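# Swing the cabinet door open to a right angle

## Task

Pull the cabinet door open until it stands at roughly 90 degrees and stays that way by itself; the cabinet must not have moved, and neither arm may still be in contact with it at the end.

## Robot and tools

Robot. Two arms, left_arm and right_arm, each ending in a five-jointed-finger style hand: left_arm has a left hand, right_arm a right hand (mirror images). Each hand has index, middle and ring fingers plus a thumb, driven by sixteen motors. A camera stand is fixed behind the arms. Arm bases sit near (-0.014, +0.248, +0.041) m for left_arm and (+0.033, -0.257, +0.036) m for right_arm.

Scene frame. Origin at table-top height, halfway between the arms' nominal bases. +x points out over the table, +y toward left_arm, +z up. Arm names do not match image left/right. Reported hand positions and orientations may be a few centimetres off, more when reaching far.

Hand point axes (right hand; the left hand mirrors it, with +x toward the thumb instead of away). +z runs along straight fingers toward the tips, +y points out of the palm face, +x crosses the palm away from the thumb. Straight fingertips reach about 0.12 m past the hand point along +z. A rigid mast sticks out on the palm side near the wrist and can collide with things. Fingertips have rubber caps; the rest is hard plastic.

execute_actions. Argument actions is a list of actions; each action is a list of 1 to 15 rows, each row being one 1/30 s control step; a short action repeats its last row until 15 steps are used (0.5 s per action). Every row holds exactly 48 numbers in [-1, 1], covering both arms even if one stays still, in this order:
- left_arm dx, dy, dz, rx, ry, rz (6 numbers)
- left hand: index_abd, index_mcp, index_pip, index_dip, middle_abd, middle_mcp, middle_pip, middle_dip, ring_abd, ring_mcp, ring_pip, ring_dip, thumb_cmc, thumb_axl, thumb_mcp, thumb_ipl, then current_limit, speed (18 numbers)
- right_arm dx..rz (6), then the right hand's 18 numbers in the same order.
Arm numbers are offsets, not poses: position along scene x, y, z and a rotation vector (rx, ry, rz) about the Hand target's position, with 1.0 = 0.6 m or 180 degrees. Every row of an action is measured from the Hand target at that action's start, not from the previous row; sending the same offset in a later action moves further. A translation longer than 1.0 is scaled down. Orientation commands are limited to 40 degrees away from the measured orientation per step. All zeros means hold the current target.
Hand numbers are absolute goals, not offsets: each of the sixteen maps linearly between that hinge's two stops (-1 and +1); the straight value is about 0.75 for _mcp, 0.58 for _pip, 0.70 for _dip, 0.00 for _abd, 0.71 for thumb_cmc, 0.68 for thumb_axl, 0.23 for thumb_mcp, 0.17 for thumb_ipl. Lower values curl fingers toward the palm; thumb_cmc lower brings the thumb in front of the palm. A zero is a real goal, so to keep a hand unchanged resend its hand_goal, hand_current_limit and hand_speed. current_limit maps -1..+1 to 0..550 mA (start +0.4); speed sets hinge speed as (speed+1)/2 of 8.5 rad/s (start -0.6). Settings persist.
cameras: list of names from cam_head_left, cam_head_right, cam_high, cam_low, cam_left_wrist, cam_right_wrist (all 896x504), or ["all"] or []. By default images come only with an empty actions list.

zoom_image: camera (one from the list above, present in the latest images) and region [x0, y0, x1, y1] in pixels, origin top-left, at most 504 by 504.

finished_scene: optional scene = 1; ends the scene for good.

Results. Per arm: end_effector_position (m) and end_effector_quat_wxyz in the scene frame, Hand target (the clipped last command, base for the next offsets), joint positions, velocities (may say within noise) and torques (include arm weight; positive toward larger joint angle). Per hand, one entry per motor in the order above: hand_goal, hand_measured, hand_current_ma, hand_state (moving, goal, blocked, overload), plus hand_current_limit and hand_speed. The hand often stops short of the target, especially low because the elbow sags; an all-zero action re-requests the target, and a remaining gap can be sent as an extra offset. To stop pushing into something, command the target back beyond the hand point. Joint limits: waist ±2.880, shoulder 0 to 3.142, elbow 0 to 3.019, wrist pitch -1.693 to 1.571, wrist yaw ±1.571, wrist roll ±2.094 rad.

Avoid: slamming or shoving the cabinet or door, knocking anything off the table, arms touching or hands gripping each other, long pushes at unreachable poses (motors overheat; at 100 °C an arm drops; watch for MOTOR HOT), finger currents of 495 mA or more for 5 s (motor shuts off for 10 s). Time keeps running while you think, with the robot holding its last command. Before finishing, move both hands clear of the cabinet and confirm the door stays near 90 degrees.

Each tool is called after "Emit:" as name(argument=value, ...), one argument or row to a line, values as JSON.

## Session

Emit:
execute_actions(
  actions=[],
)

Scene clock: 0.00 s.
left_arm: end_effector_position=(+0.4319, +0.5529, +0.2818) hand_goal=(+0.000, +0.754, +0.576, +0.696, +0.000, +0.754, +0.576, +0.696, +0.000, +0.754, +0.576, +0.696, +0.714, +0.678, +0.226, +0.168) hand_measured=(+0.000, +0.754, +0.576, +0.696, +0.000, +0.754, +0.576, +0.696, +0.000, +0.754, +0.576, +0.696, +0.714, +0.678, +0.226, +0.168) hand_current_ma=(+0, +0, +0, +0, +0, +0, +0, +0, +0, +0, +0, +0, +0, +0, +0, +0) hand_state=(goal, goal, goal, goal, goal, goal, goal, goal, goal, goal, goal, goal, goal, goal, goal, goal) hand_current_limit=0.40 hand_speed=-0.60 end_effector_quat_wxyz=(+0.441, +0.069, +0.871, -0.205) | right_arm: end_effector_position=(+0.3488, -0.5675, +0.1678) hand_goal=(+0.000, +0.754, +0.576, +0.696, +0.000, +0.754, +0.576, +0.696, +0.000, +0.754, +0.576, +0.696, +0.714, +0.678, +0.226, +0.168) hand_measured=(+0.000, +0.754, +0.576, +0.696, +0.000, +0.754, +0.576, +0.696, +0.000, +0.754, +0.576, +0.696, +0.714, +0.678, +0.226, +0.168) hand_current_ma=(+0, +0, +0, +0, +0, +0, +0, +0, +0, +0, +0, +0, +0, +0, +0, +0) hand_state=(goal, goal, goal, goal, overload, goal, goal, goal, goal, goal, goal, goal, goal, goal, goal, goal) hand_current_limit=0.40 hand_speed=-0.60 end_effector_quat_wxyz=(+0.242, +0.969, +0.041, -0.025)
Joint positions: left_arm=[0.768 1.4 1.211 -0.969 0.958 -0.849] | right_arm=[-0.422 1.412 0.864 -0.835 0.457 1.018]
Joint velocities: within noise
Joint torques (N m): no reading
Heat: left arm: hottest waist 35 °C; right arm: hottest shoulder 36 °C.
Hand target: left_arm +0.4377, +0.5584, +0.3012; +0.453, +0.078, +0.867, -0.193 | right_arm +0.3568, -0.5711, +0.1773; +0.248, +0.968, +0.038, -0.014

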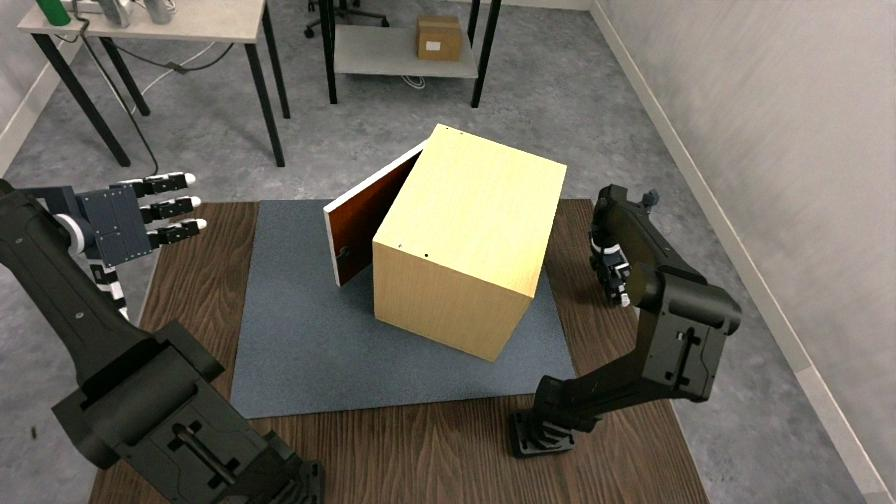

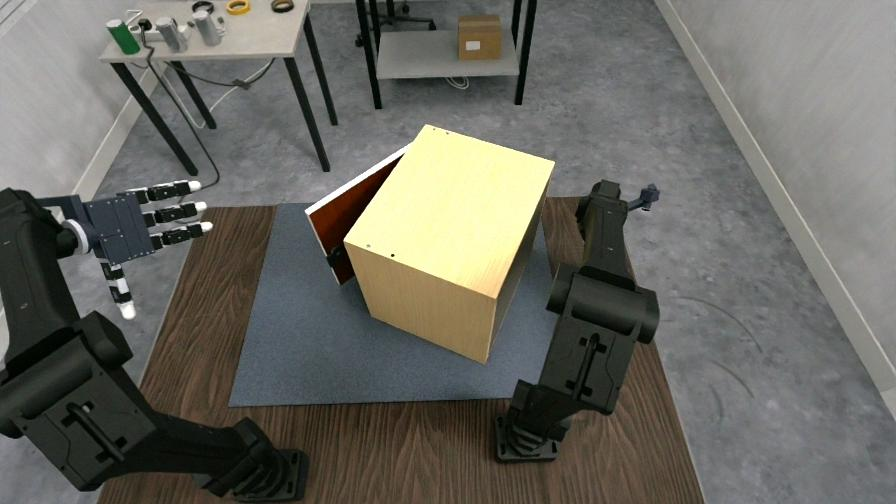

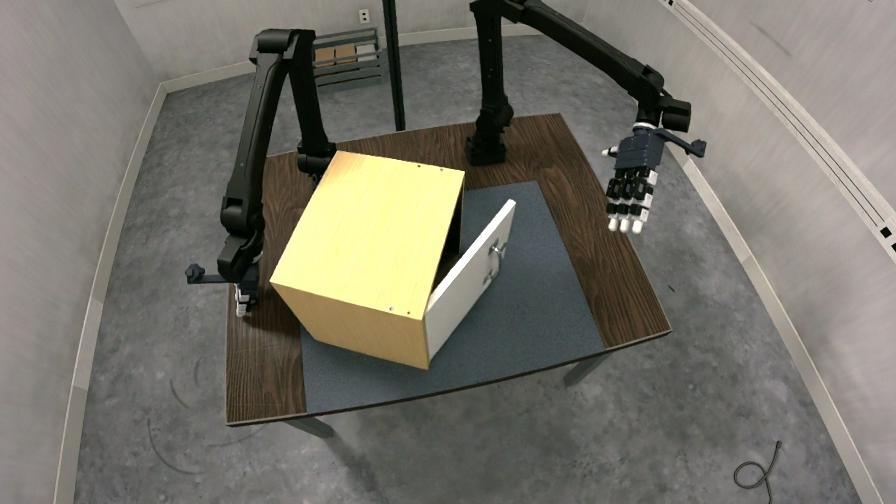

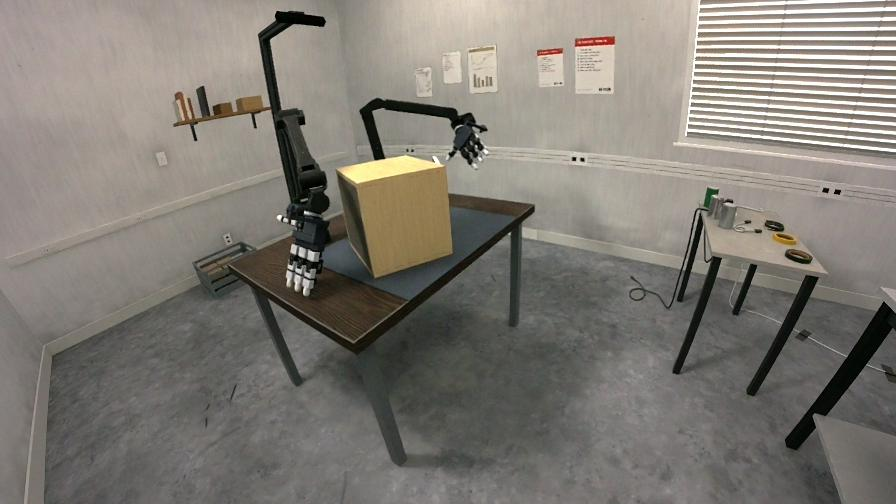

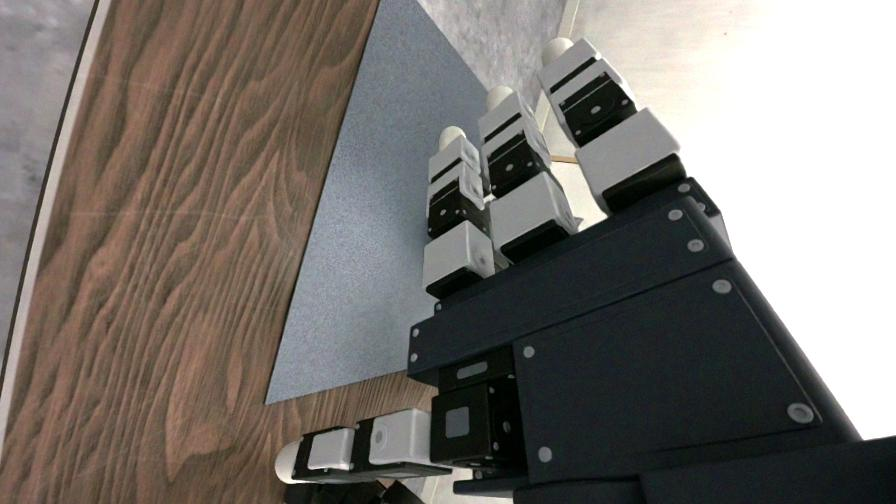

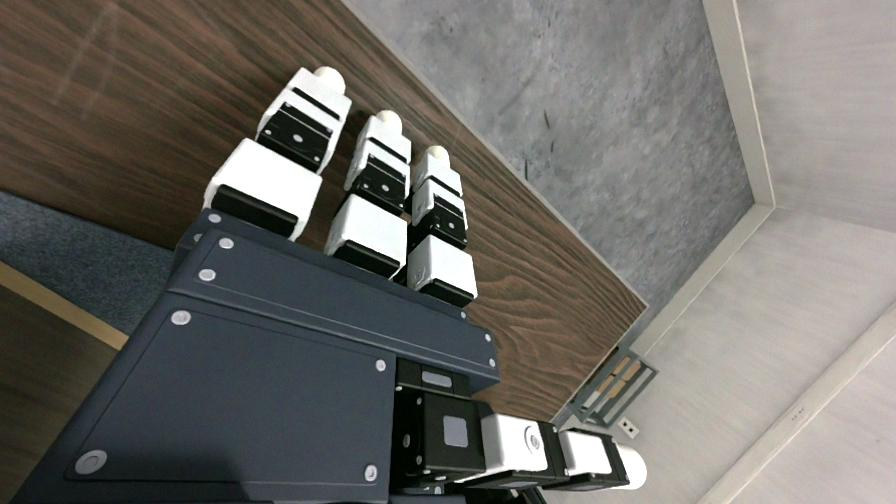

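Emit:
execute_actions(
  actions=[
    [[-0.12,0,0,0.02,-0.03,0.015,0,0.754,0.576,0.696,0,0.754,0.576,0.696,0,0.754,0.576,0.696,0.714,0.678,0.226,0.168,0.4,-0.6,0,0,0,0,0,0,0,0.754,0.576,0.696,0,0.754,0.576,0.696,0,0.754,0.576,0.696,0.714,0.678,0.226,0.168,0.4,-0.6]],
    [[-0.12,-0.05,0,0.02,-0.03,0.015,0,0.754,0.576,0.696,0,0.754,0.576,0.696,0,0.754,0.576,0.696,0.714,0.678,0.226,0.168,0.4,-0.6,0,0,0,0,0,0,0,0.754,0.576,0.696,0,0.754,0.576,0.696,0,0.754,0.576,0.696,0.714,0.678,0.226,0.168,0.4,-0.6]],
    [[-0.03,-0.12,-0.03,0.023,-0.028,0.016,0,0.754,0.576,0.696,0,0.754,0.576,0.696,0,0.754,0.576,0.696,0.714,0.678,0.226,0.168,0.4,-0.6,0,0,0,0,0,0,0,0.754,0.576,0.696,0,0.754,0.576,0.696,0,0.754,0.576,0.696,0.714,0.678,0.226,0.168,0.4,-0.6]],
  ],
  cameras=["cam_head_left","cam_head_right","cam_high"],
)

Scene clock: 157.47 s.
left_arm: end_effector_position=(+0.2723, +0.4597, +0.2792) hand_goal=(+0.000, +0.754, +0.576, +0.696, +0.000, +0.754, +0.576, +0.696, +0.000, +0.754, +0.576, +0.696, +0.714, +0.678, +0.226, +0.168) hand_measured=(+0.002, +0.752, +0.576, +0.696, +0.002, +0.752, +0.576, +0.696, +0.002, +0.752, +0.576, +0.696, +0.712, +0.678, +0.226, +0.168) hand_current_ma=(+5, -7, +2, +0, +5, -9, +2, +0, +5, -8, +2, +0, -8, -2, -3, -1) hand_state=(goal, goal, goal, goal, goal, goal, goal, goal, goal, goal, goal, goal, goal, goal, goal, goal) hand_current_limit=0.40 hand_speed=-0.60 end_effector_quat_wxyz=(+0.565, +0.081, +0.818, -0.069) | right_arm: end_effector_position=(+0.3488, -0.5675, +0.1678) hand_goal=(+0.000, +0.754, +0.576, +0.696, +0.000, +0.754, +0.576, +0.696, +0.000, +0.754, +0.576, +0.696, +0.714, +0.678, +0.226, +0.168) hand_measured=(+0.000, +0.754, +0.576, +0.696, +0.000, +0.754, +0.576, +0.696, +0.000, +0.754, +0.576, +0.696, +0.716, +0.678, +0.224, +0.168) hand_current_ma=(+0, +0, +0, +0, +0, +0, +0, +0, +0, +0, +0, +0, +0, +0, +0, +0) hand_state=(goal, goal, goal, goal, overload, goal, goal, goal, goal, goal, goal, goal, goal, goal, goal, goal) hand_current_limit=0.40 hand_speed=-0.60 end_effector_quat_wxyz=(+0.242, +0.969, +0.041, -0.025)
Joint positions: left_arm=[0.934 0.673 0.552 -0.642 1.036 -0.904] | right_arm=[-0.422 1.412 0.864 -0.835 0.457 1.018]
Joint torques (N m): left_arm=[-0.85 -1.73 8.83 2.35 0.55 -0.11] | right_arm=[-0.21 -8.88 8.28 0.72 0.65 -0.05]
Heat: left arm: hottest elbow 43 °C; right arm: hottest elbow 37 °C.
Hand target: left_arm +0.2758, +0.4564, +0.2830; +0.570, +0.086, +0.815, -0.061 | right_arm +0.3568, -0.5711, +0.1773; +0.248, +0.968, +0.038, -0.014
Off the commanded pose: left_arm 0.006 m, 1 deg | right_arm 0.013 m, 1 deg.
Images, in order (width x height): cam_head_left 896x504, cam_head_right 896x504, cam_high 896x504.

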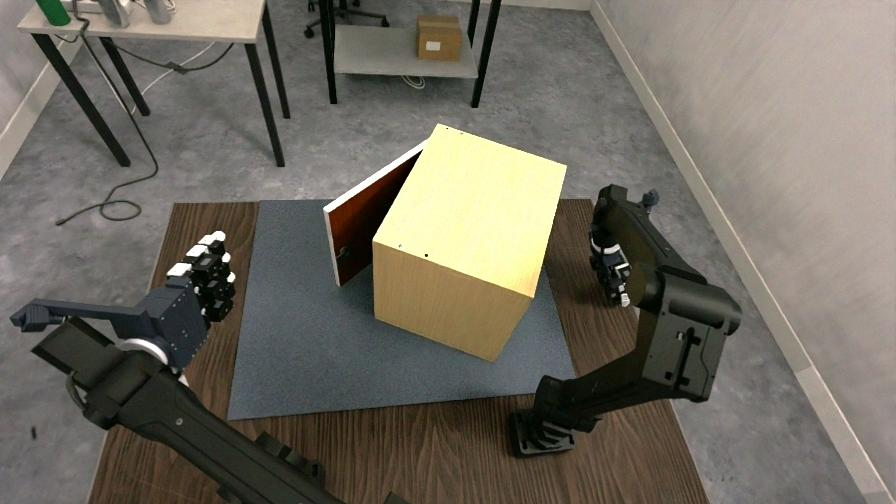

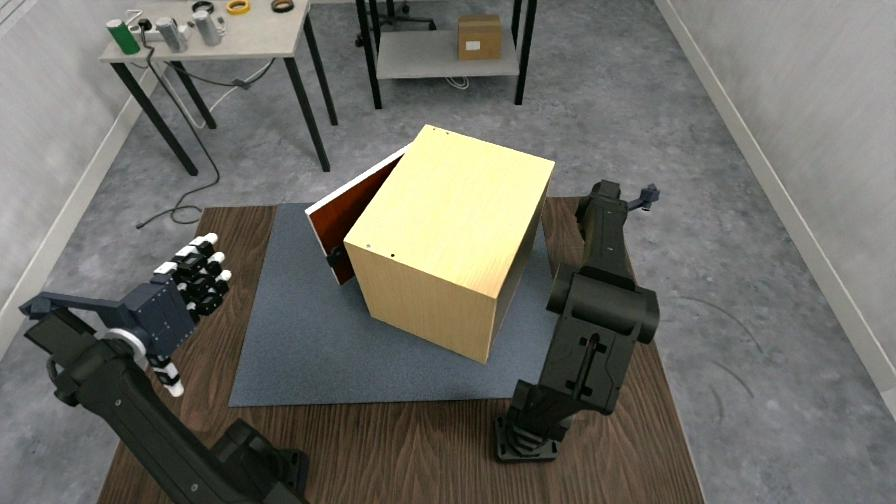

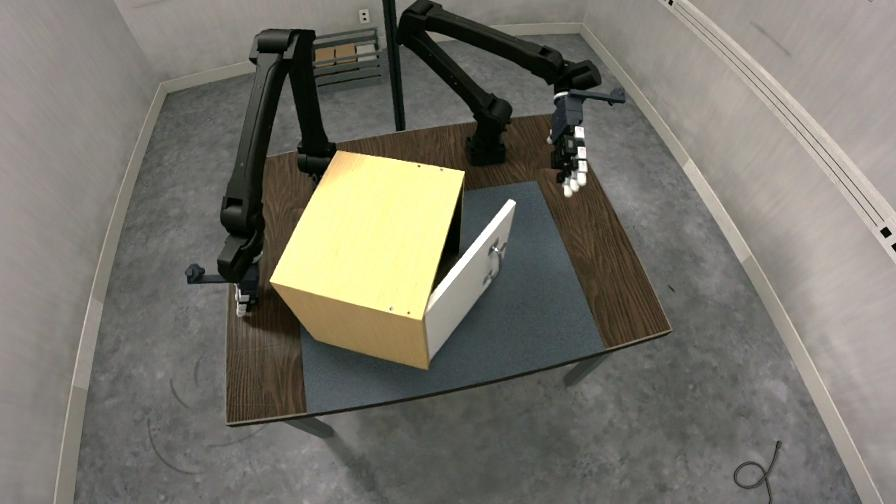

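Emit:
execute_actions(
  actions=[
    [[-0.011,-0.1,-0.04,0,0,0,0,0.754,0.576,0.696,0,0.754,0.576,0.696,0,0.754,0.576,0.696,0.714,0.678,0.226,0.168,0.4,-0.6,0,0,0,0,0,0,0,0.754,0.576,0.696,0,0.754,0.576,0.696,0,0.754,0.576,0.696,0.714,0.678,0.226,0.168,0.4,-0.6]],
    [[-0.011,-0.1,-0.04,0,0,0,0,0.754,0.576,0.696,0,0.754,0.576,0.696,0,0.754,0.576,0.696,0.714,0.678,0.226,0.168,0.4,-0.6,0,0,0,0,0,0,0,0.754,0.576,0.696,0,0.754,0.576,0.696,0,0.754,0.576,0.696,0.714,0.678,0.226,0.168,0.4,-0.6]],
    [[-0.011,-0.1,-0.04,0,0,0,0,0.754,0.576,0.696,0,0.754,0.576,0.696,0,0.754,0.576,0.696,0.714,0.678,0.226,0.168,0.4,-0.6,0,0,0,0,0,0,0,0.754,0.576,0.696,0,0.754,0.576,0.696,0,0.754,0.576,0.696,0.714,0.678,0.226,0.168,0.4,-0.6]],
  ],
  cameras=["cam_head_left","cam_head_right","cam_left_wrist"],
)

Scene clock: 203.73 s.
left_arm: end_effector_position=(+0.2529, +0.2806, +0.2084) hand_goal=(+0.000, +0.754, +0.576, +0.696, +0.000, +0.754, +0.576, +0.696, +0.000, +0.754, +0.576, +0.696, +0.714, +0.678, +0.226, +0.168) hand_measured=(+0.002, +0.752, +0.576, +0.696, +0.002, +0.752, +0.576, +0.696, +0.002, +0.752, +0.576, +0.696, +0.712, +0.678, +0.226, +0.168) hand_current_ma=(+5, -4, +2, +0, +5, -5, +2, +0, +5, -4, +2, +0, -7, -2, -3, -1) hand_state=(goal, goal, goal, goal, goal, goal, goal, goal, goal, goal, goal, goal, goal, goal, goal, goal) hand_current_limit=0.40 hand_speed=-0.60 end_effector_quat_wxyz=(+0.563, +0.088, +0.820, -0.063) | right_arm: end_effector_position=(+0.3488, -0.5675, +0.1678) hand_goal=(+0.000, +0.754, +0.576, +0.696, +0.000, +0.754, +0.576, +0.696, +0.000, +0.754, +0.576, +0.696, +0.714, +0.678, +0.226, +0.168) hand_measured=(+0.000, +0.754, +0.576, +0.696, +0.000, +0.754, +0.576, +0.696, +0.000, +0.754, +0.576, +0.696, +0.716, +0.678, +0.224, +0.168) hand_current_ma=(+0, +0, +0, +0, +0, +0, +0, +0, +0, +0, +0, +0, +0, +0, +0, +0) hand_state=(goal, goal, goal, goal, overload, goal, goal, goal, goal, goal, goal, goal, goal, goal, goal, goal) hand_current_limit=0.40 hand_speed=-0.60 end_effector_quat_wxyz=(+0.242, +0.969, +0.041, -0.025)
Joint positions: left_arm=[-0.181 0.094 0.21 -0.484 0.047 -1.556] | right_arm=[-0.422 1.412 0.864 -0.835 0.457 1.018]
Joint torques (N m): left_arm=[-0.85 2.2 9.66 3.32 -0.23 -0.13] | right_arm=[-0.21 -8.88 8.28 0.7 0.65 -0.04]
Heat: left arm: hottest elbow 41 °C; right arm: hottest shoulder 37 °C.
Hand target: left_arm +0.2560, +0.2764, +0.2111; +0.570, +0.086, +0.815, -0.061 | right_arm +0.3568, -0.5711, +0.1773; +0.248, +0.968, +0.038, -0.014
Off the commanded pose: left_arm 0.006 m, 1 deg | right_arm 0.013 m, 1 deg.
Images, in order (width x height): cam_head_left 896x504, cam_head_right 896x504, cam_left_wrist 896x504.

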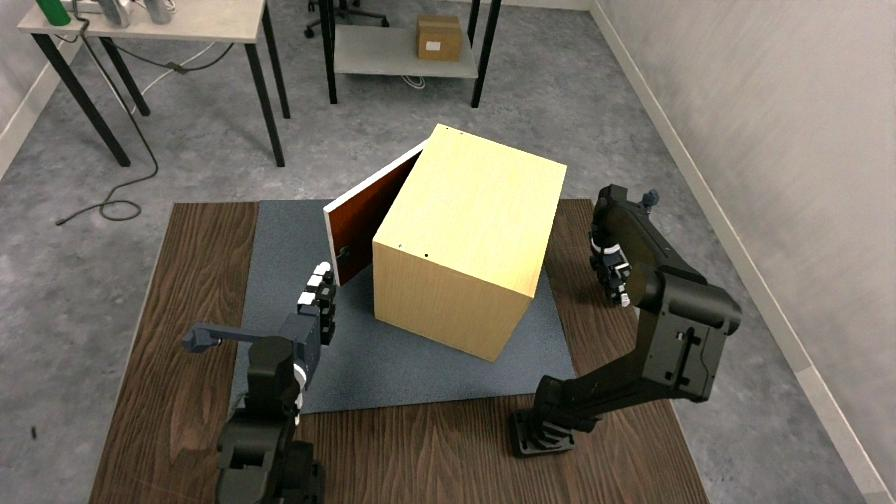

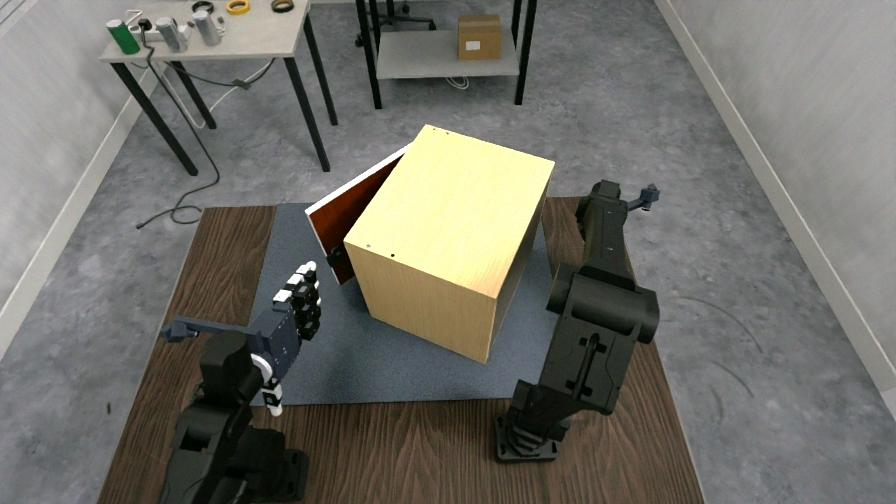

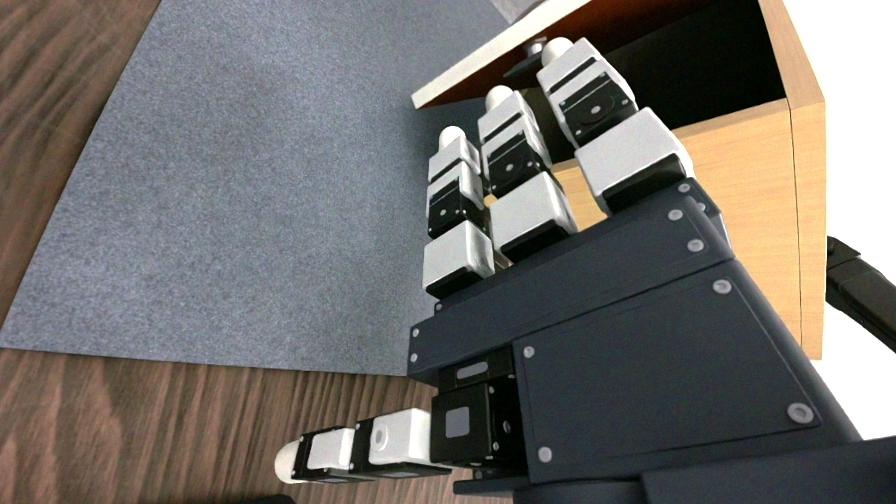

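Emit:
execute_actions(
  actions=[
    [[0.033,-0.075,0,0,0,0,0,0.754,0.576,0.696,0,0.754,0.576,0.696,0,0.754,0.576,0.696,0.714,0.678,0.226,0.168,0.4,-0.6,0,0,0,0,0,0,0,0.754,0.576,0.696,0,0.754,0.576,0.696,0,0.754,0.576,0.696,0.714,0.678,0.226,0.168,0.4,-0.6]],
    [[0.083,-0.02,0,0,0,0,0,0.754,0.576,0.696,0,0.754,0.576,0.696,0,0.754,0.576,0.696,0.714,0.678,0.226,0.168,0.4,-0.6,0,0,0,0,0,0,0,0.754,0.576,0.696,0,0.754,0.576,0.696,0,0.754,0.576,0.696,0.714,0.678,0.226,0.168,0.4,-0.6]],
  ],
  cameras=["cam_head_left","cam_head_right","cam_left_wrist"],
)

Scene clock: 220.23 s.
left_arm: end_effector_position=(+0.2984, +0.2241, +0.1735) hand_goal=(+0.000, +0.754, +0.576, +0.696, +0.000, +0.754, +0.576, +0.696, +0.000, +0.754, +0.576, +0.696, +0.714, +0.678, +0.226, +0.168) hand_measured=(+0.002, +0.754, +0.576, +0.696, +0.002, +0.754, +0.576, +0.696, +0.002, +0.754, +0.576, +0.696, +0.712, +0.678, +0.226, +0.168) hand_current_ma=(+5, -3, +2, +0, +5, -3, +2, +0, +5, -2, +2, +0, -6, -2, -3, -1) hand_state=(goal, goal, goal, goal, goal, goal, goal, goal, goal, goal, goal, goal, goal, goal, goal, goal) hand_current_limit=0.40 hand_speed=-0.60 end_effector_quat_wxyz=(+0.538, +0.097, +0.836, -0.053) | right_arm: end_effector_position=(+0.3488, -0.5675, +0.1678) hand_goal=(+0.000, +0.754, +0.576, +0.696, +0.000, +0.754, +0.576, +0.696, +0.000, +0.754, +0.576, +0.696, +0.714, +0.678, +0.226, +0.168) hand_measured=(+0.000, +0.754, +0.576, +0.696, +0.000, +0.754, +0.576, +0.696, +0.000, +0.754, +0.576, +0.696, +0.716, +0.678, +0.224, +0.168) hand_current_ma=(+0, +0, +0, +0, +0, +0, +0, +0, +0, +0, +0, +0, +0, +0, +0, +0) hand_state=(goal, goal, goal, goal, overload, goal, goal, goal, goal, goal, goal, goal, goal, goal, goal, goal) hand_current_limit=0.40 hand_speed=-0.60 end_effector_quat_wxyz=(+0.242, +0.969, +0.041, -0.025)
Joint positions: left_arm=[-0.481 0.59 0.21 -0.061 -0.23 -1.662] | right_arm=[-0.422 1.412 0.864 -0.835 0.457 1.018]
Joint torques (N m): left_arm=[1.61 0.38 14.57 3.22 -0.12 0.05] | right_arm=[-0.21 -8.88 8.28 0.7 0.65 -0.04]
Heat: left arm: hottest elbow 41 °C; right arm: hottest shoulder 37 °C.
Hand target: left_arm +0.3256, +0.2193, +0.2111; +0.570, +0.086, +0.815, -0.061 | right_arm +0.3568, -0.5711, +0.1773; +0.248, +0.968, +0.038, -0.014
Off the commanded pose: left_arm 0.047 m, 5 deg | right_arm 0.013 m, 1 deg.
Images, in order (width x height): cam_head_left 896x504, cam_head_right 896x504, cam_left_wrist 896x504.

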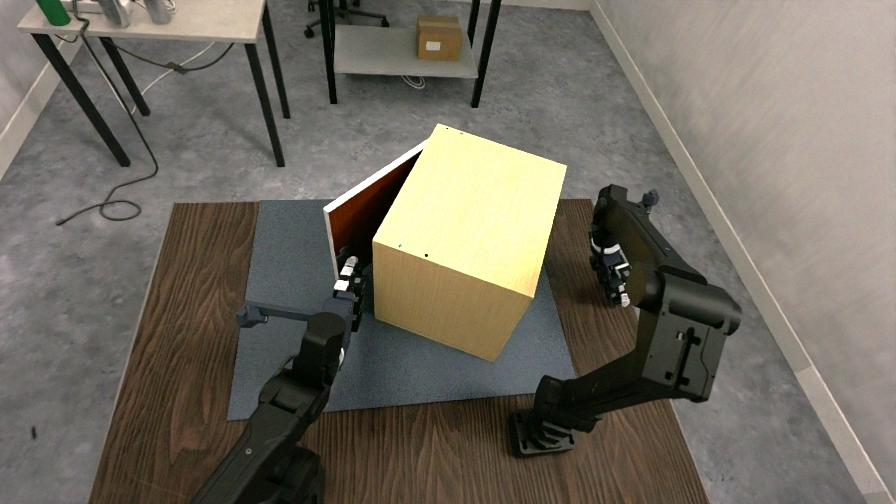

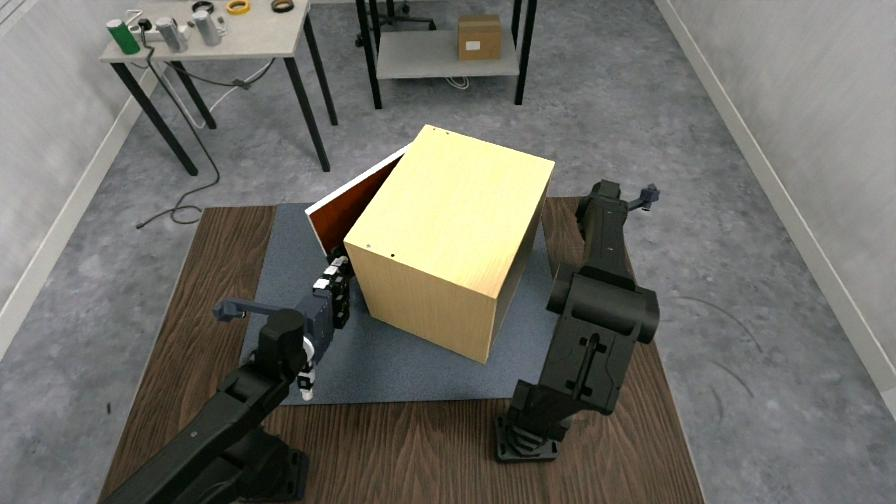

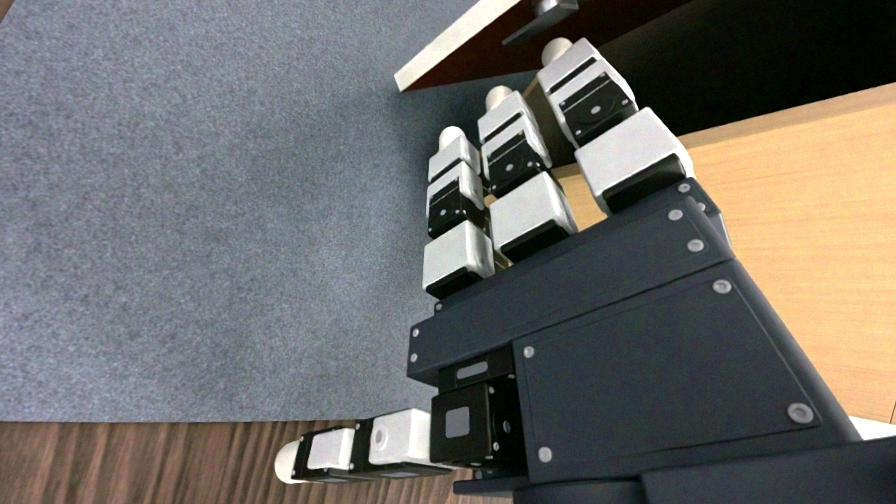

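Emit:
execute_actions(
  actions=[
    [[0.04,-0.01,0.04,0,0,0,0,0.754,0.576,0.696,0,0.754,0.576,0.696,0,0.754,0.576,0.696,0.714,0.678,0.226,0.168,0.4,-0.6,0,0,0,0,0,0,0,0.754,0.576,0.696,0,0.754,0.576,0.696,0,0.754,0.576,0.696,0.714,0.678,0.226,0.168,0.4,-0.6]],
  ],
  cameras=["cam_head_right","cam_left_wrist"],
)

Scene clock: 227.90 s.
left_arm: end_effector_position=(+0.3264, +0.2168, +0.1981) hand_goal=(+0.000, +0.754, +0.576, +0.696, +0.000, +0.754, +0.576, +0.696, +0.000, +0.754, +0.576, +0.696, +0.714, +0.678, +0.226, +0.168) hand_measured=(+0.002, +0.754, +0.576, +0.696, +0.002, +0.754, +0.576, +0.696, +0.002, +0.754, +0.576, +0.696, +0.712, +0.678, +0.226, +0.168) hand_current_ma=(+6, -3, +2, +0, +5, -3, +2, +0, +5, -2, +2, +0, -6, -2, -3, -1) hand_state=(goal, goal, goal, goal, goal, goal, goal, goal, goal, goal, goal, goal, goal, goal, goal, goal) hand_current_limit=0.40 hand_speed=-0.60 end_effector_quat_wxyz=(+0.538, +0.096, +0.835, -0.055) | right_arm: end_effector_position=(+0.3488, -0.5675, +0.1678) hand_goal=(+0.000, +0.754, +0.576, +0.696, +0.000, +0.754, +0.576, +0.696, +0.000, +0.754, +0.576, +0.696, +0.714, +0.678, +0.226, +0.168) hand_measured=(+0.000, +0.754, +0.576, +0.696, +0.000, +0.754, +0.576, +0.696, +0.000, +0.754, +0.576, +0.696, +0.716, +0.678, +0.224, +0.168) hand_current_ma=(+0, +0, +0, +0, +0, +0, +0, +0, +0, +0, +0, +0, +0, +0, +0, +0) hand_state=(goal, goal, goal, goal, overload, goal, goal, goal, goal, goal, goal, goal, goal, goal, goal, goal) hand_current_limit=0.40 hand_speed=-0.60 end_effector_quat_wxyz=(+0.242, +0.969, +0.041, -0.025)
Joint positions: left_arm=[-0.448 0.694 0.305 -0.048 -0.2 -1.651] | right_arm=[-0.422 1.412 0.864 -0.835 0.457 1.018]
Joint torques (N m): left_arm=[1.61 -0.62 14.24 3.25 -0.1 0.04] | right_arm=[-0.21 -8.88 8.27 0.7 0.65 -0.04]
Heat: left arm: hottest elbow 42 °C; right arm: hottest shoulder 37 °C.
Hand target: left_arm +0.3496, +0.2133, +0.2352; +0.570, +0.086, +0.815, -0.061 | right_arm +0.3568, -0.5711, +0.1773; +0.248, +0.968, +0.038, -0.014
Off the commanded pose: left_arm 0.044 m, 5 deg | right_arm 0.013 m, 1 deg.
Images, in order (width x height): cam_head_right 896x504, cam_left_wrist 896x504.

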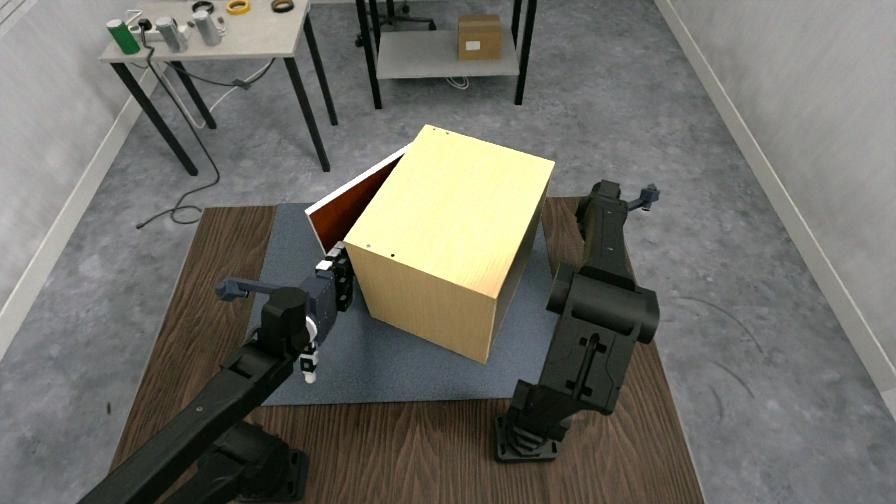

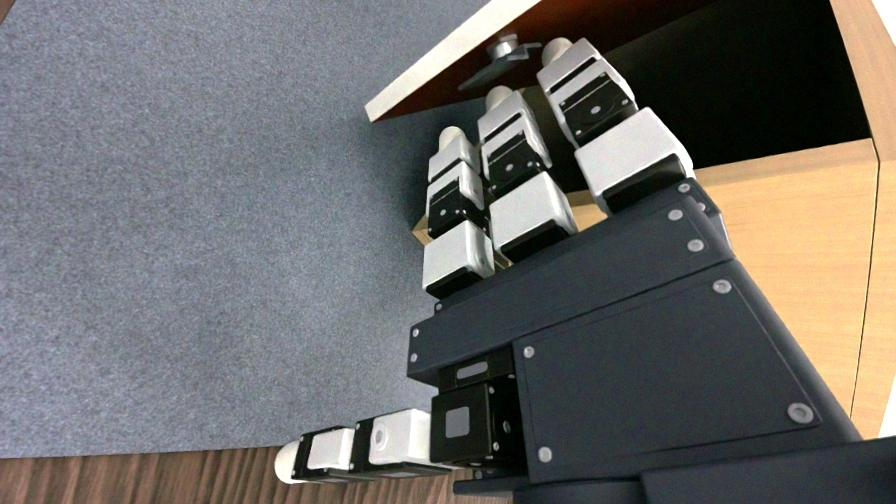

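Emit:
execute_actions(
  actions=[
    [[0.083,-0.015,0.02,0,0,0,0,0.754,0.576,0.696,0,0.754,0.576,0.696,0,0.754,0.576,0.696,0.714,0.678,0.226,0.168,0.4,-0.6,0,0,0,0,0,0,0,0.754,0.576,0.696,0,0.754,0.576,0.696,0,0.754,0.576,0.696,0.714,0.678,0.226,0.168,0.4,-0.6]],
  ],
  cameras=["cam_head_right","cam_left_wrist"],
)

Scene clock: 237.37 s.
left_arm: end_effector_position=(+0.3697, +0.2076, +0.2066) hand_goal=(+0.000, +0.754, +0.576, +0.696, +0.000, +0.754, +0.576, +0.696, +0.000, +0.754, +0.576, +0.696, +0.714, +0.678, +0.226, +0.168) hand_measured=(+0.002, +0.754, +0.576, +0.696, +0.002, +0.754, +0.576, +0.696, +0.018, +0.758, +0.578, +0.696, +0.712, +0.678, +0.226, +0.168) hand_current_ma=(+6, -3, +2, +0, +5, -3, +2, +0, +59, +12, +6, +0, -6, -2, -3, -1) hand_state=(goal, goal, goal, goal, goal, goal, goal, goal, goal, goal, goal, goal, goal, goal, goal, goal) hand_current_limit=0.40 hand_speed=-0.60 end_effector_quat_wxyz=(+0.534, +0.096, +0.838, -0.056) | right_arm: end_effector_position=(+0.3488, -0.5675, +0.1678) hand_goal=(+0.000, +0.754, +0.576, +0.696, +0.000, +0.754, +0.576, +0.696, +0.000, +0.754, +0.576, +0.696, +0.714, +0.678, +0.226, +0.168) hand_measured=(+0.000, +0.754, +0.576, +0.696, +0.000, +0.754, +0.576, +0.696, +0.000, +0.754, +0.576, +0.696, +0.716, +0.678, +0.224, +0.168) hand_current_ma=(+0, +0, +0, +0, +0, +0, +0, +0, +0, +0, +0, +0, +0, +0, +0, +0) hand_state=(goal, goal, goal, goal, overload, goal, goal, goal, goal, goal, goal, goal, goal, goal, goal, goal) hand_current_limit=0.40 hand_speed=-0.60 end_effector_quat_wxyz=(+0.242, +0.969, +0.041, -0.025)
Joint positions: left_arm=[-0.404 0.877 0.403 0.031 -0.155 -1.635] | right_arm=[-0.422 1.412 0.864 -0.835 0.457 1.018]
Joint torques (N m): left_arm=[1.85 -2.02 14.63 3.3 -0.11 0.05] | right_arm=[-0.21 -8.94 8.28 0.7 0.65 -0.05]
Heat: left arm: hottest elbow 43 °C; right arm: hottest shoulder 37 °C.
Hand target: left_arm +0.3994, +0.2043, +0.2470; +0.570, +0.086, +0.815, -0.061 | right_arm +0.3568, -0.5711, +0.1773; +0.248, +0.968, +0.038, -0.014
Off the commanded pose: left_arm 0.050 m, 5 deg | right_arm 0.013 m, 1 deg.
Images, in order (width x height): cam_head_right 896x504, cam_left_wrist 896x504.

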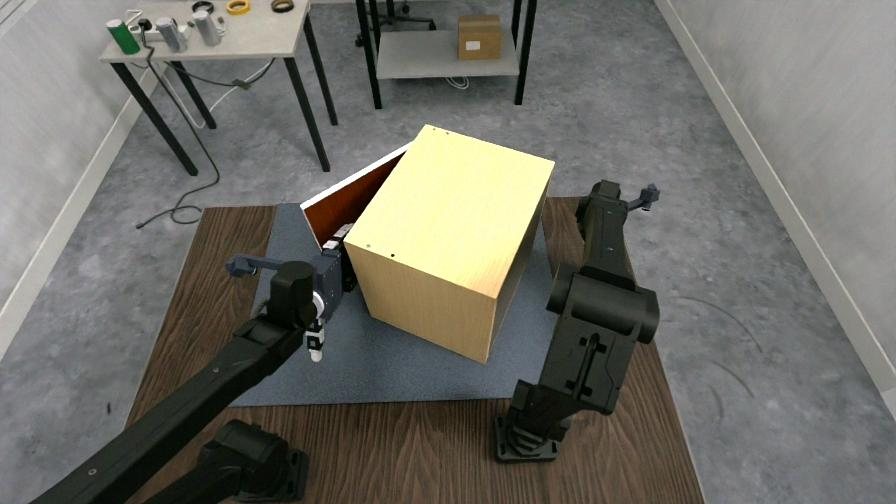

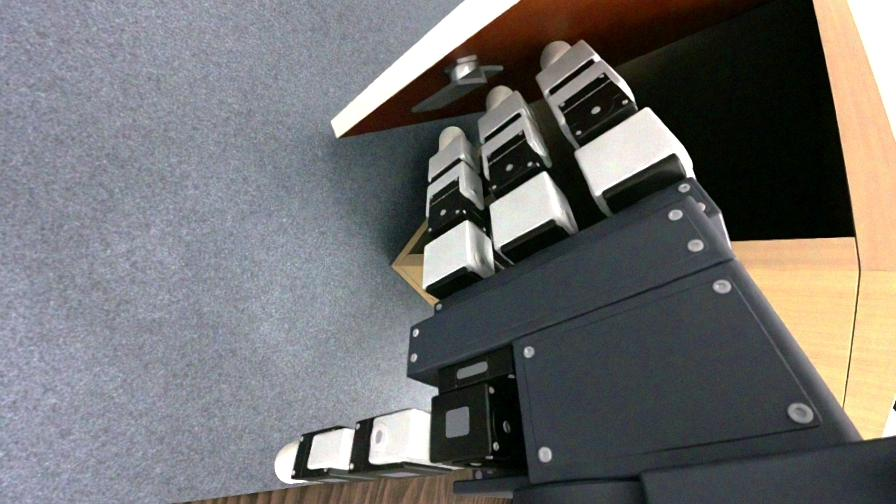

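Emit:
execute_actions(
  actions=[
    [[0.07,0.088,0.005,0,0,0,0,0.754,0.576,0.696,0,0.754,0.576,0.696,0,0.754,0.576,0.696,0.714,0.678,0.226,0.168,0.4,-0.6,0,0,0,0,0,0,0,0.754,0.576,0.696,0,0.754,0.576,0.696,0,0.754,0.576,0.696,0.714,0.678,0.226,0.168,0.4,-0.6]],
    [[0.08,0.08,0.005,0,0,0,0,0.754,0.576,0.696,0,0.754,0.576,0.696,0,0.754,0.576,0.696,0.714,0.678,0.226,0.168,0.4,-0.6,0,0,0,0,0,0,0,0.754,0.576,0.696,0,0.754,0.576,0.696,0,0.754,0.576,0.696,0.714,0.678,0.226,0.168,0.4,-0.6]],
  ],
  cameras=["cam_head_right","cam_high","cam_left_wrist"],
)

Scene clock: 258.37 s.
left_arm: end_effector_position=(+0.4604, +0.2996, +0.2160) hand_goal=(+0.000, +0.754, +0.576, +0.696, +0.000, +0.754, +0.576, +0.696, +0.000, +0.754, +0.576, +0.696, +0.714, +0.678, +0.226, +0.168) hand_measured=(+0.002, +0.754, +0.576, +0.696, +0.002, +0.754, +0.576, +0.696, +0.010, +0.754, +0.578, +0.698, +0.714, +0.678, +0.226, +0.168) hand_current_ma=(+6, +0, +2, +0, +5, +0, +2, +0, +32, -1, +3, +5, -2, -2, -3, -1) hand_state=(goal, goal, goal, goal, goal, goal, goal, goal, goal, goal, goal, goal, goal, goal, goal, goal) hand_current_limit=0.40 hand_speed=-0.60 end_effector_quat_wxyz=(+0.537, +0.084, +0.837, -0.068) | right_arm: end_effector_position=(+0.3488, -0.5675, +0.1678) hand_goal=(+0.000, +0.754, +0.576, +0.696, +0.000, +0.754, +0.576, +0.696, +0.000, +0.754, +0.576, +0.696, +0.714, +0.678, +0.226, +0.168) hand_measured=(+0.000, +0.754, +0.576, +0.696, +0.000, +0.754, +0.576, +0.696, +0.000, +0.754, +0.576, +0.696, +0.716, +0.678, +0.224, +0.168) hand_current_ma=(+0, +0, +0, +0, +0, +0, +0, +0, +0, +0, +0, +0, +0, +0, +0, +0) hand_state=(goal, goal, goal, goal, overload, goal, goal, goal, goal, goal, goal, goal, goal, goal, goal, goal) hand_current_limit=0.40 hand_speed=-0.60 end_effector_quat_wxyz=(+0.242, +0.969, +0.041, -0.025)
Joint positions: left_arm=[-0.004 1.123 0.571 0.114 0.213 -1.498] | right_arm=[-0.422 1.412 0.864 -0.835 0.457 1.018]
Joint torques (N m): left_arm=[1.26 -4.37 13.89 3.22 0.18 0.05] | right_arm=[-0.21 -8.94 8.27 0.7 0.65 -0.04]
Heat: left arm: hottest elbow 47 °C; right arm: hottest shoulder 37 °C.
Hand target: left_arm +0.4894, +0.3052, +0.2531; +0.570, +0.086, +0.815, -0.061 | right_arm +0.3568, -0.5711, +0.1773; +0.248, +0.968, +0.038, -0.014
Off the commanded pose: left_arm 0.047 m, 5 deg | right_arm 0.013 m, 1 deg.
Images, in order (width x height): cam_head_right 896x504, cam_high 896x504, cam_left_wrist 896x504.

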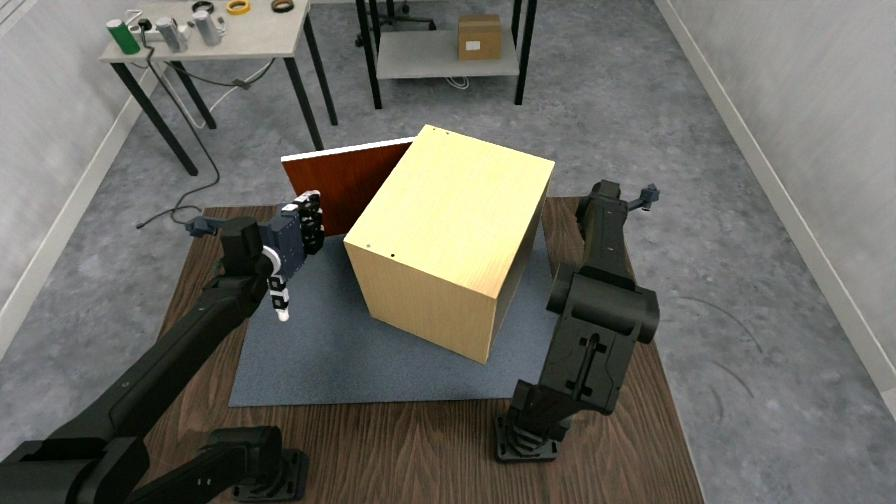

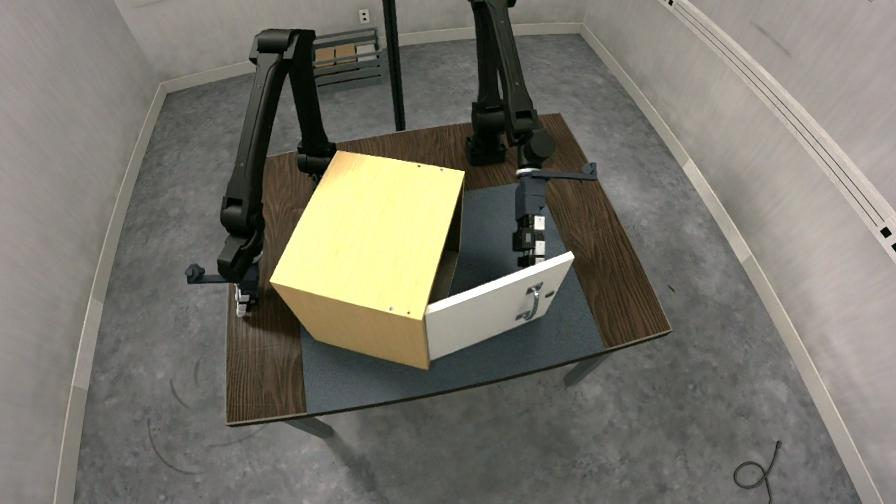

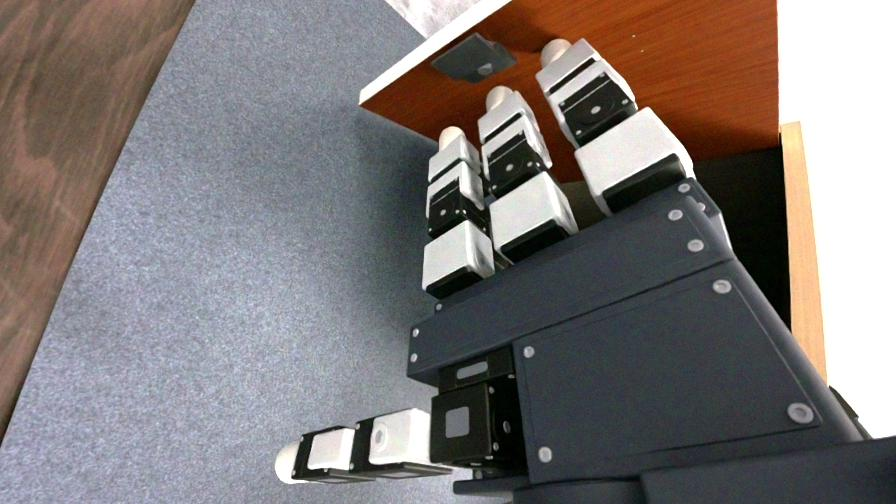

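Emit:
execute_actions(
  actions=[
    [[0.09,0.02,0.01,0,0,0,0,0.754,0.576,0.696,0,0.754,0.576,0.696,0,0.754,0.576,0.696,0.714,0.678,0.226,0.168,0.4,-0.6,0,0,0,0,0,0,0,0.754,0.576,0.696,0,0.754,0.576,0.696,0,0.754,0.576,0.696,0.714,0.678,0.226,0.168,0.4,-0.6]],
    [[0.085,0.015,0.01,0,0,0,0,0.754,0.576,0.696,0,0.754,0.576,0.696,0,0.754,0.576,0.696,0.714,0.678,0.226,0.168,0.4,-0.6,0,0,0,0,0,0,0,0.754,0.576,0.696,0,0.754,0.576,0.696,0,0.754,0.576,0.696,0.714,0.678,0.226,0.168,0.4,-0.6]],
    [[0.075,-0.017,0.01,0,0,0,0,0.754,0.576,0.696,0,0.754,0.576,0.696,0,0.754,0.576,0.696,0.714,0.678,0.226,0.168,0.4,-0.6,0,0,0,0,0,0,0,0.754,0.576,0.696,0,0.754,0.576,0.696,0,0.754,0.576,0.696,0.714,0.678,0.226,0.168,0.4,-0.6]],
  ],
  cameras=["cam_head_right","cam_high","cam_left_wrist"],
)

Scene clock: 276.87 s.
left_arm: end_effector_position=(+0.6145, +0.3213, +0.2406) hand_goal=(+0.000, +0.754, +0.576, +0.696, +0.000, +0.754, +0.576, +0.696, +0.000, +0.754, +0.576, +0.696, +0.714, +0.678, +0.226, +0.168) hand_measured=(+0.002, +0.754, +0.576, +0.696, +0.002, +0.754, +0.576, +0.696, +0.018, +0.758, +0.582, +0.702, +0.714, +0.678, +0.226, +0.168) hand_current_ma=(+6, +0, +2, +0, +5, +0, +2, +0, +61, +16, +21, +17, -2, -2, -3, -1) hand_state=(goal, goal, goal, goal, goal, goal, goal, goal, goal, goal, goal, goal, goal, goal, goal, goal) hand_current_limit=0.40 hand_speed=-0.60 end_effector_quat_wxyz=(+0.550, +0.082, +0.829, -0.061) | right_arm: end_effector_position=(+0.3488, -0.5675, +0.1678) hand_goal=(+0.000, +0.754, +0.576, +0.696, +0.000, +0.754, +0.576, +0.696, +0.000, +0.754, +0.576, +0.696, +0.714, +0.678, +0.226, +0.168) hand_measured=(+0.000, +0.754, +0.576, +0.696, +0.000, +0.754, +0.576, +0.696, +0.000, +0.754, +0.576, +0.696, +0.716, +0.678, +0.224, +0.168) hand_current_ma=(+0, +0, +0, +0, +0, +0, +0, +0, +0, +0, +0, +0, +0, +0, +0, +0) hand_state=(goal, goal, goal, goal, overload, goal, goal, goal, goal, goal, goal, goal, goal, goal, goal, goal) hand_current_limit=0.40 hand_speed=-0.60 end_effector_quat_wxyz=(+0.242, +0.969, +0.041, -0.025)
Joint positions: left_arm=[0.035 1.511 0.978 0.122 0.237 -1.482] | right_arm=[-0.422 1.412 0.864 -0.835 0.457 1.018]
Joint torques (N m): left_arm=[-0.56 -9.35 14.38 1.84 -0.13 -0.07] | right_arm=[-0.26 -8.88 8.28 0.7 0.65 -0.04]
Heat: left arm: hottest elbow 49 °C; right arm: hottest shoulder 37 °C.
Hand target: left_arm +0.6394, +0.3160, +0.2710; +0.570, +0.086, +0.815, -0.061 | right_arm +0.3568, -0.5711, +0.1773; +0.248, +0.968, +0.038, -0.014
Off the commanded pose: left_arm 0.040 m, 3 deg | right_arm 0.013 m, 1 deg.
Images, in order (width x height): cam_head_right 896x504, cam_high 896x504, cam_left_wrist 896x504.

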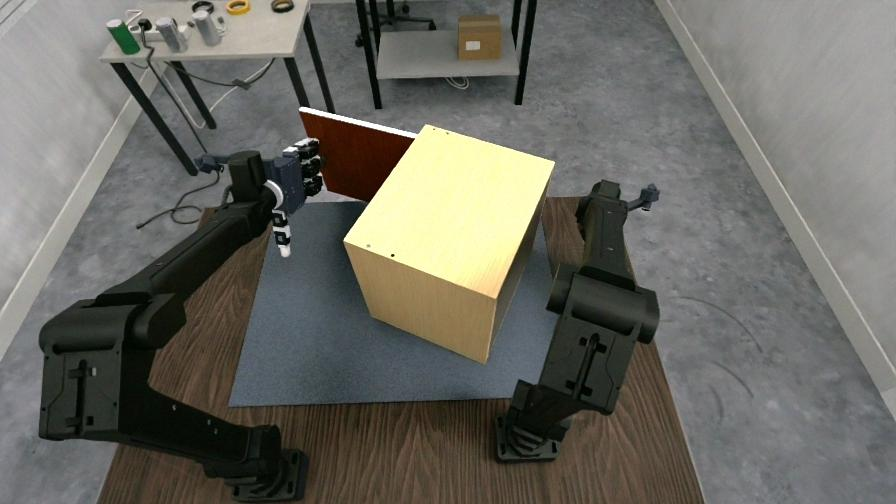

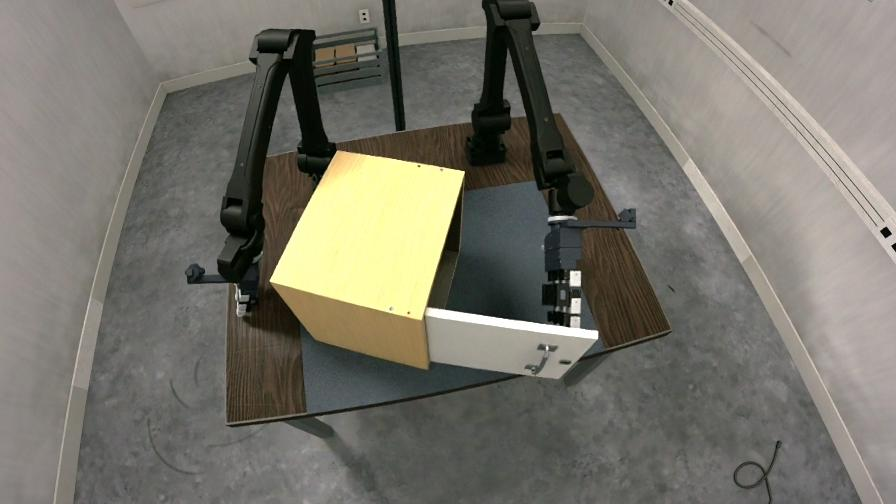

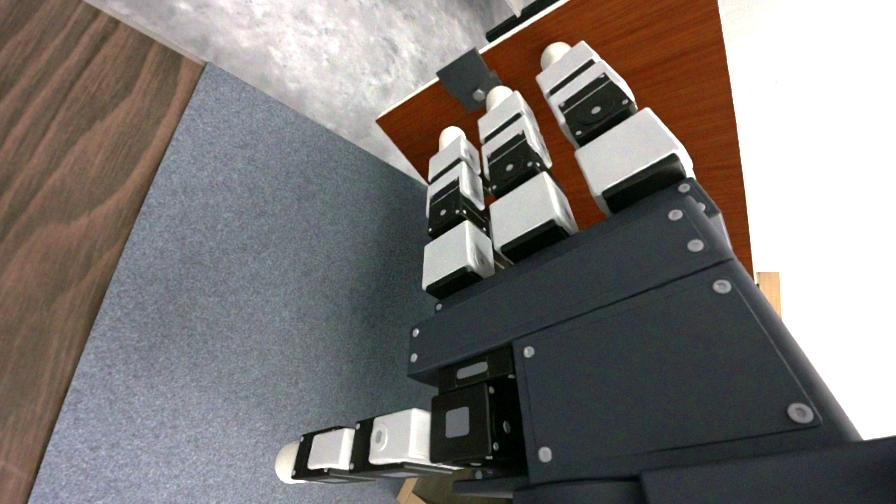

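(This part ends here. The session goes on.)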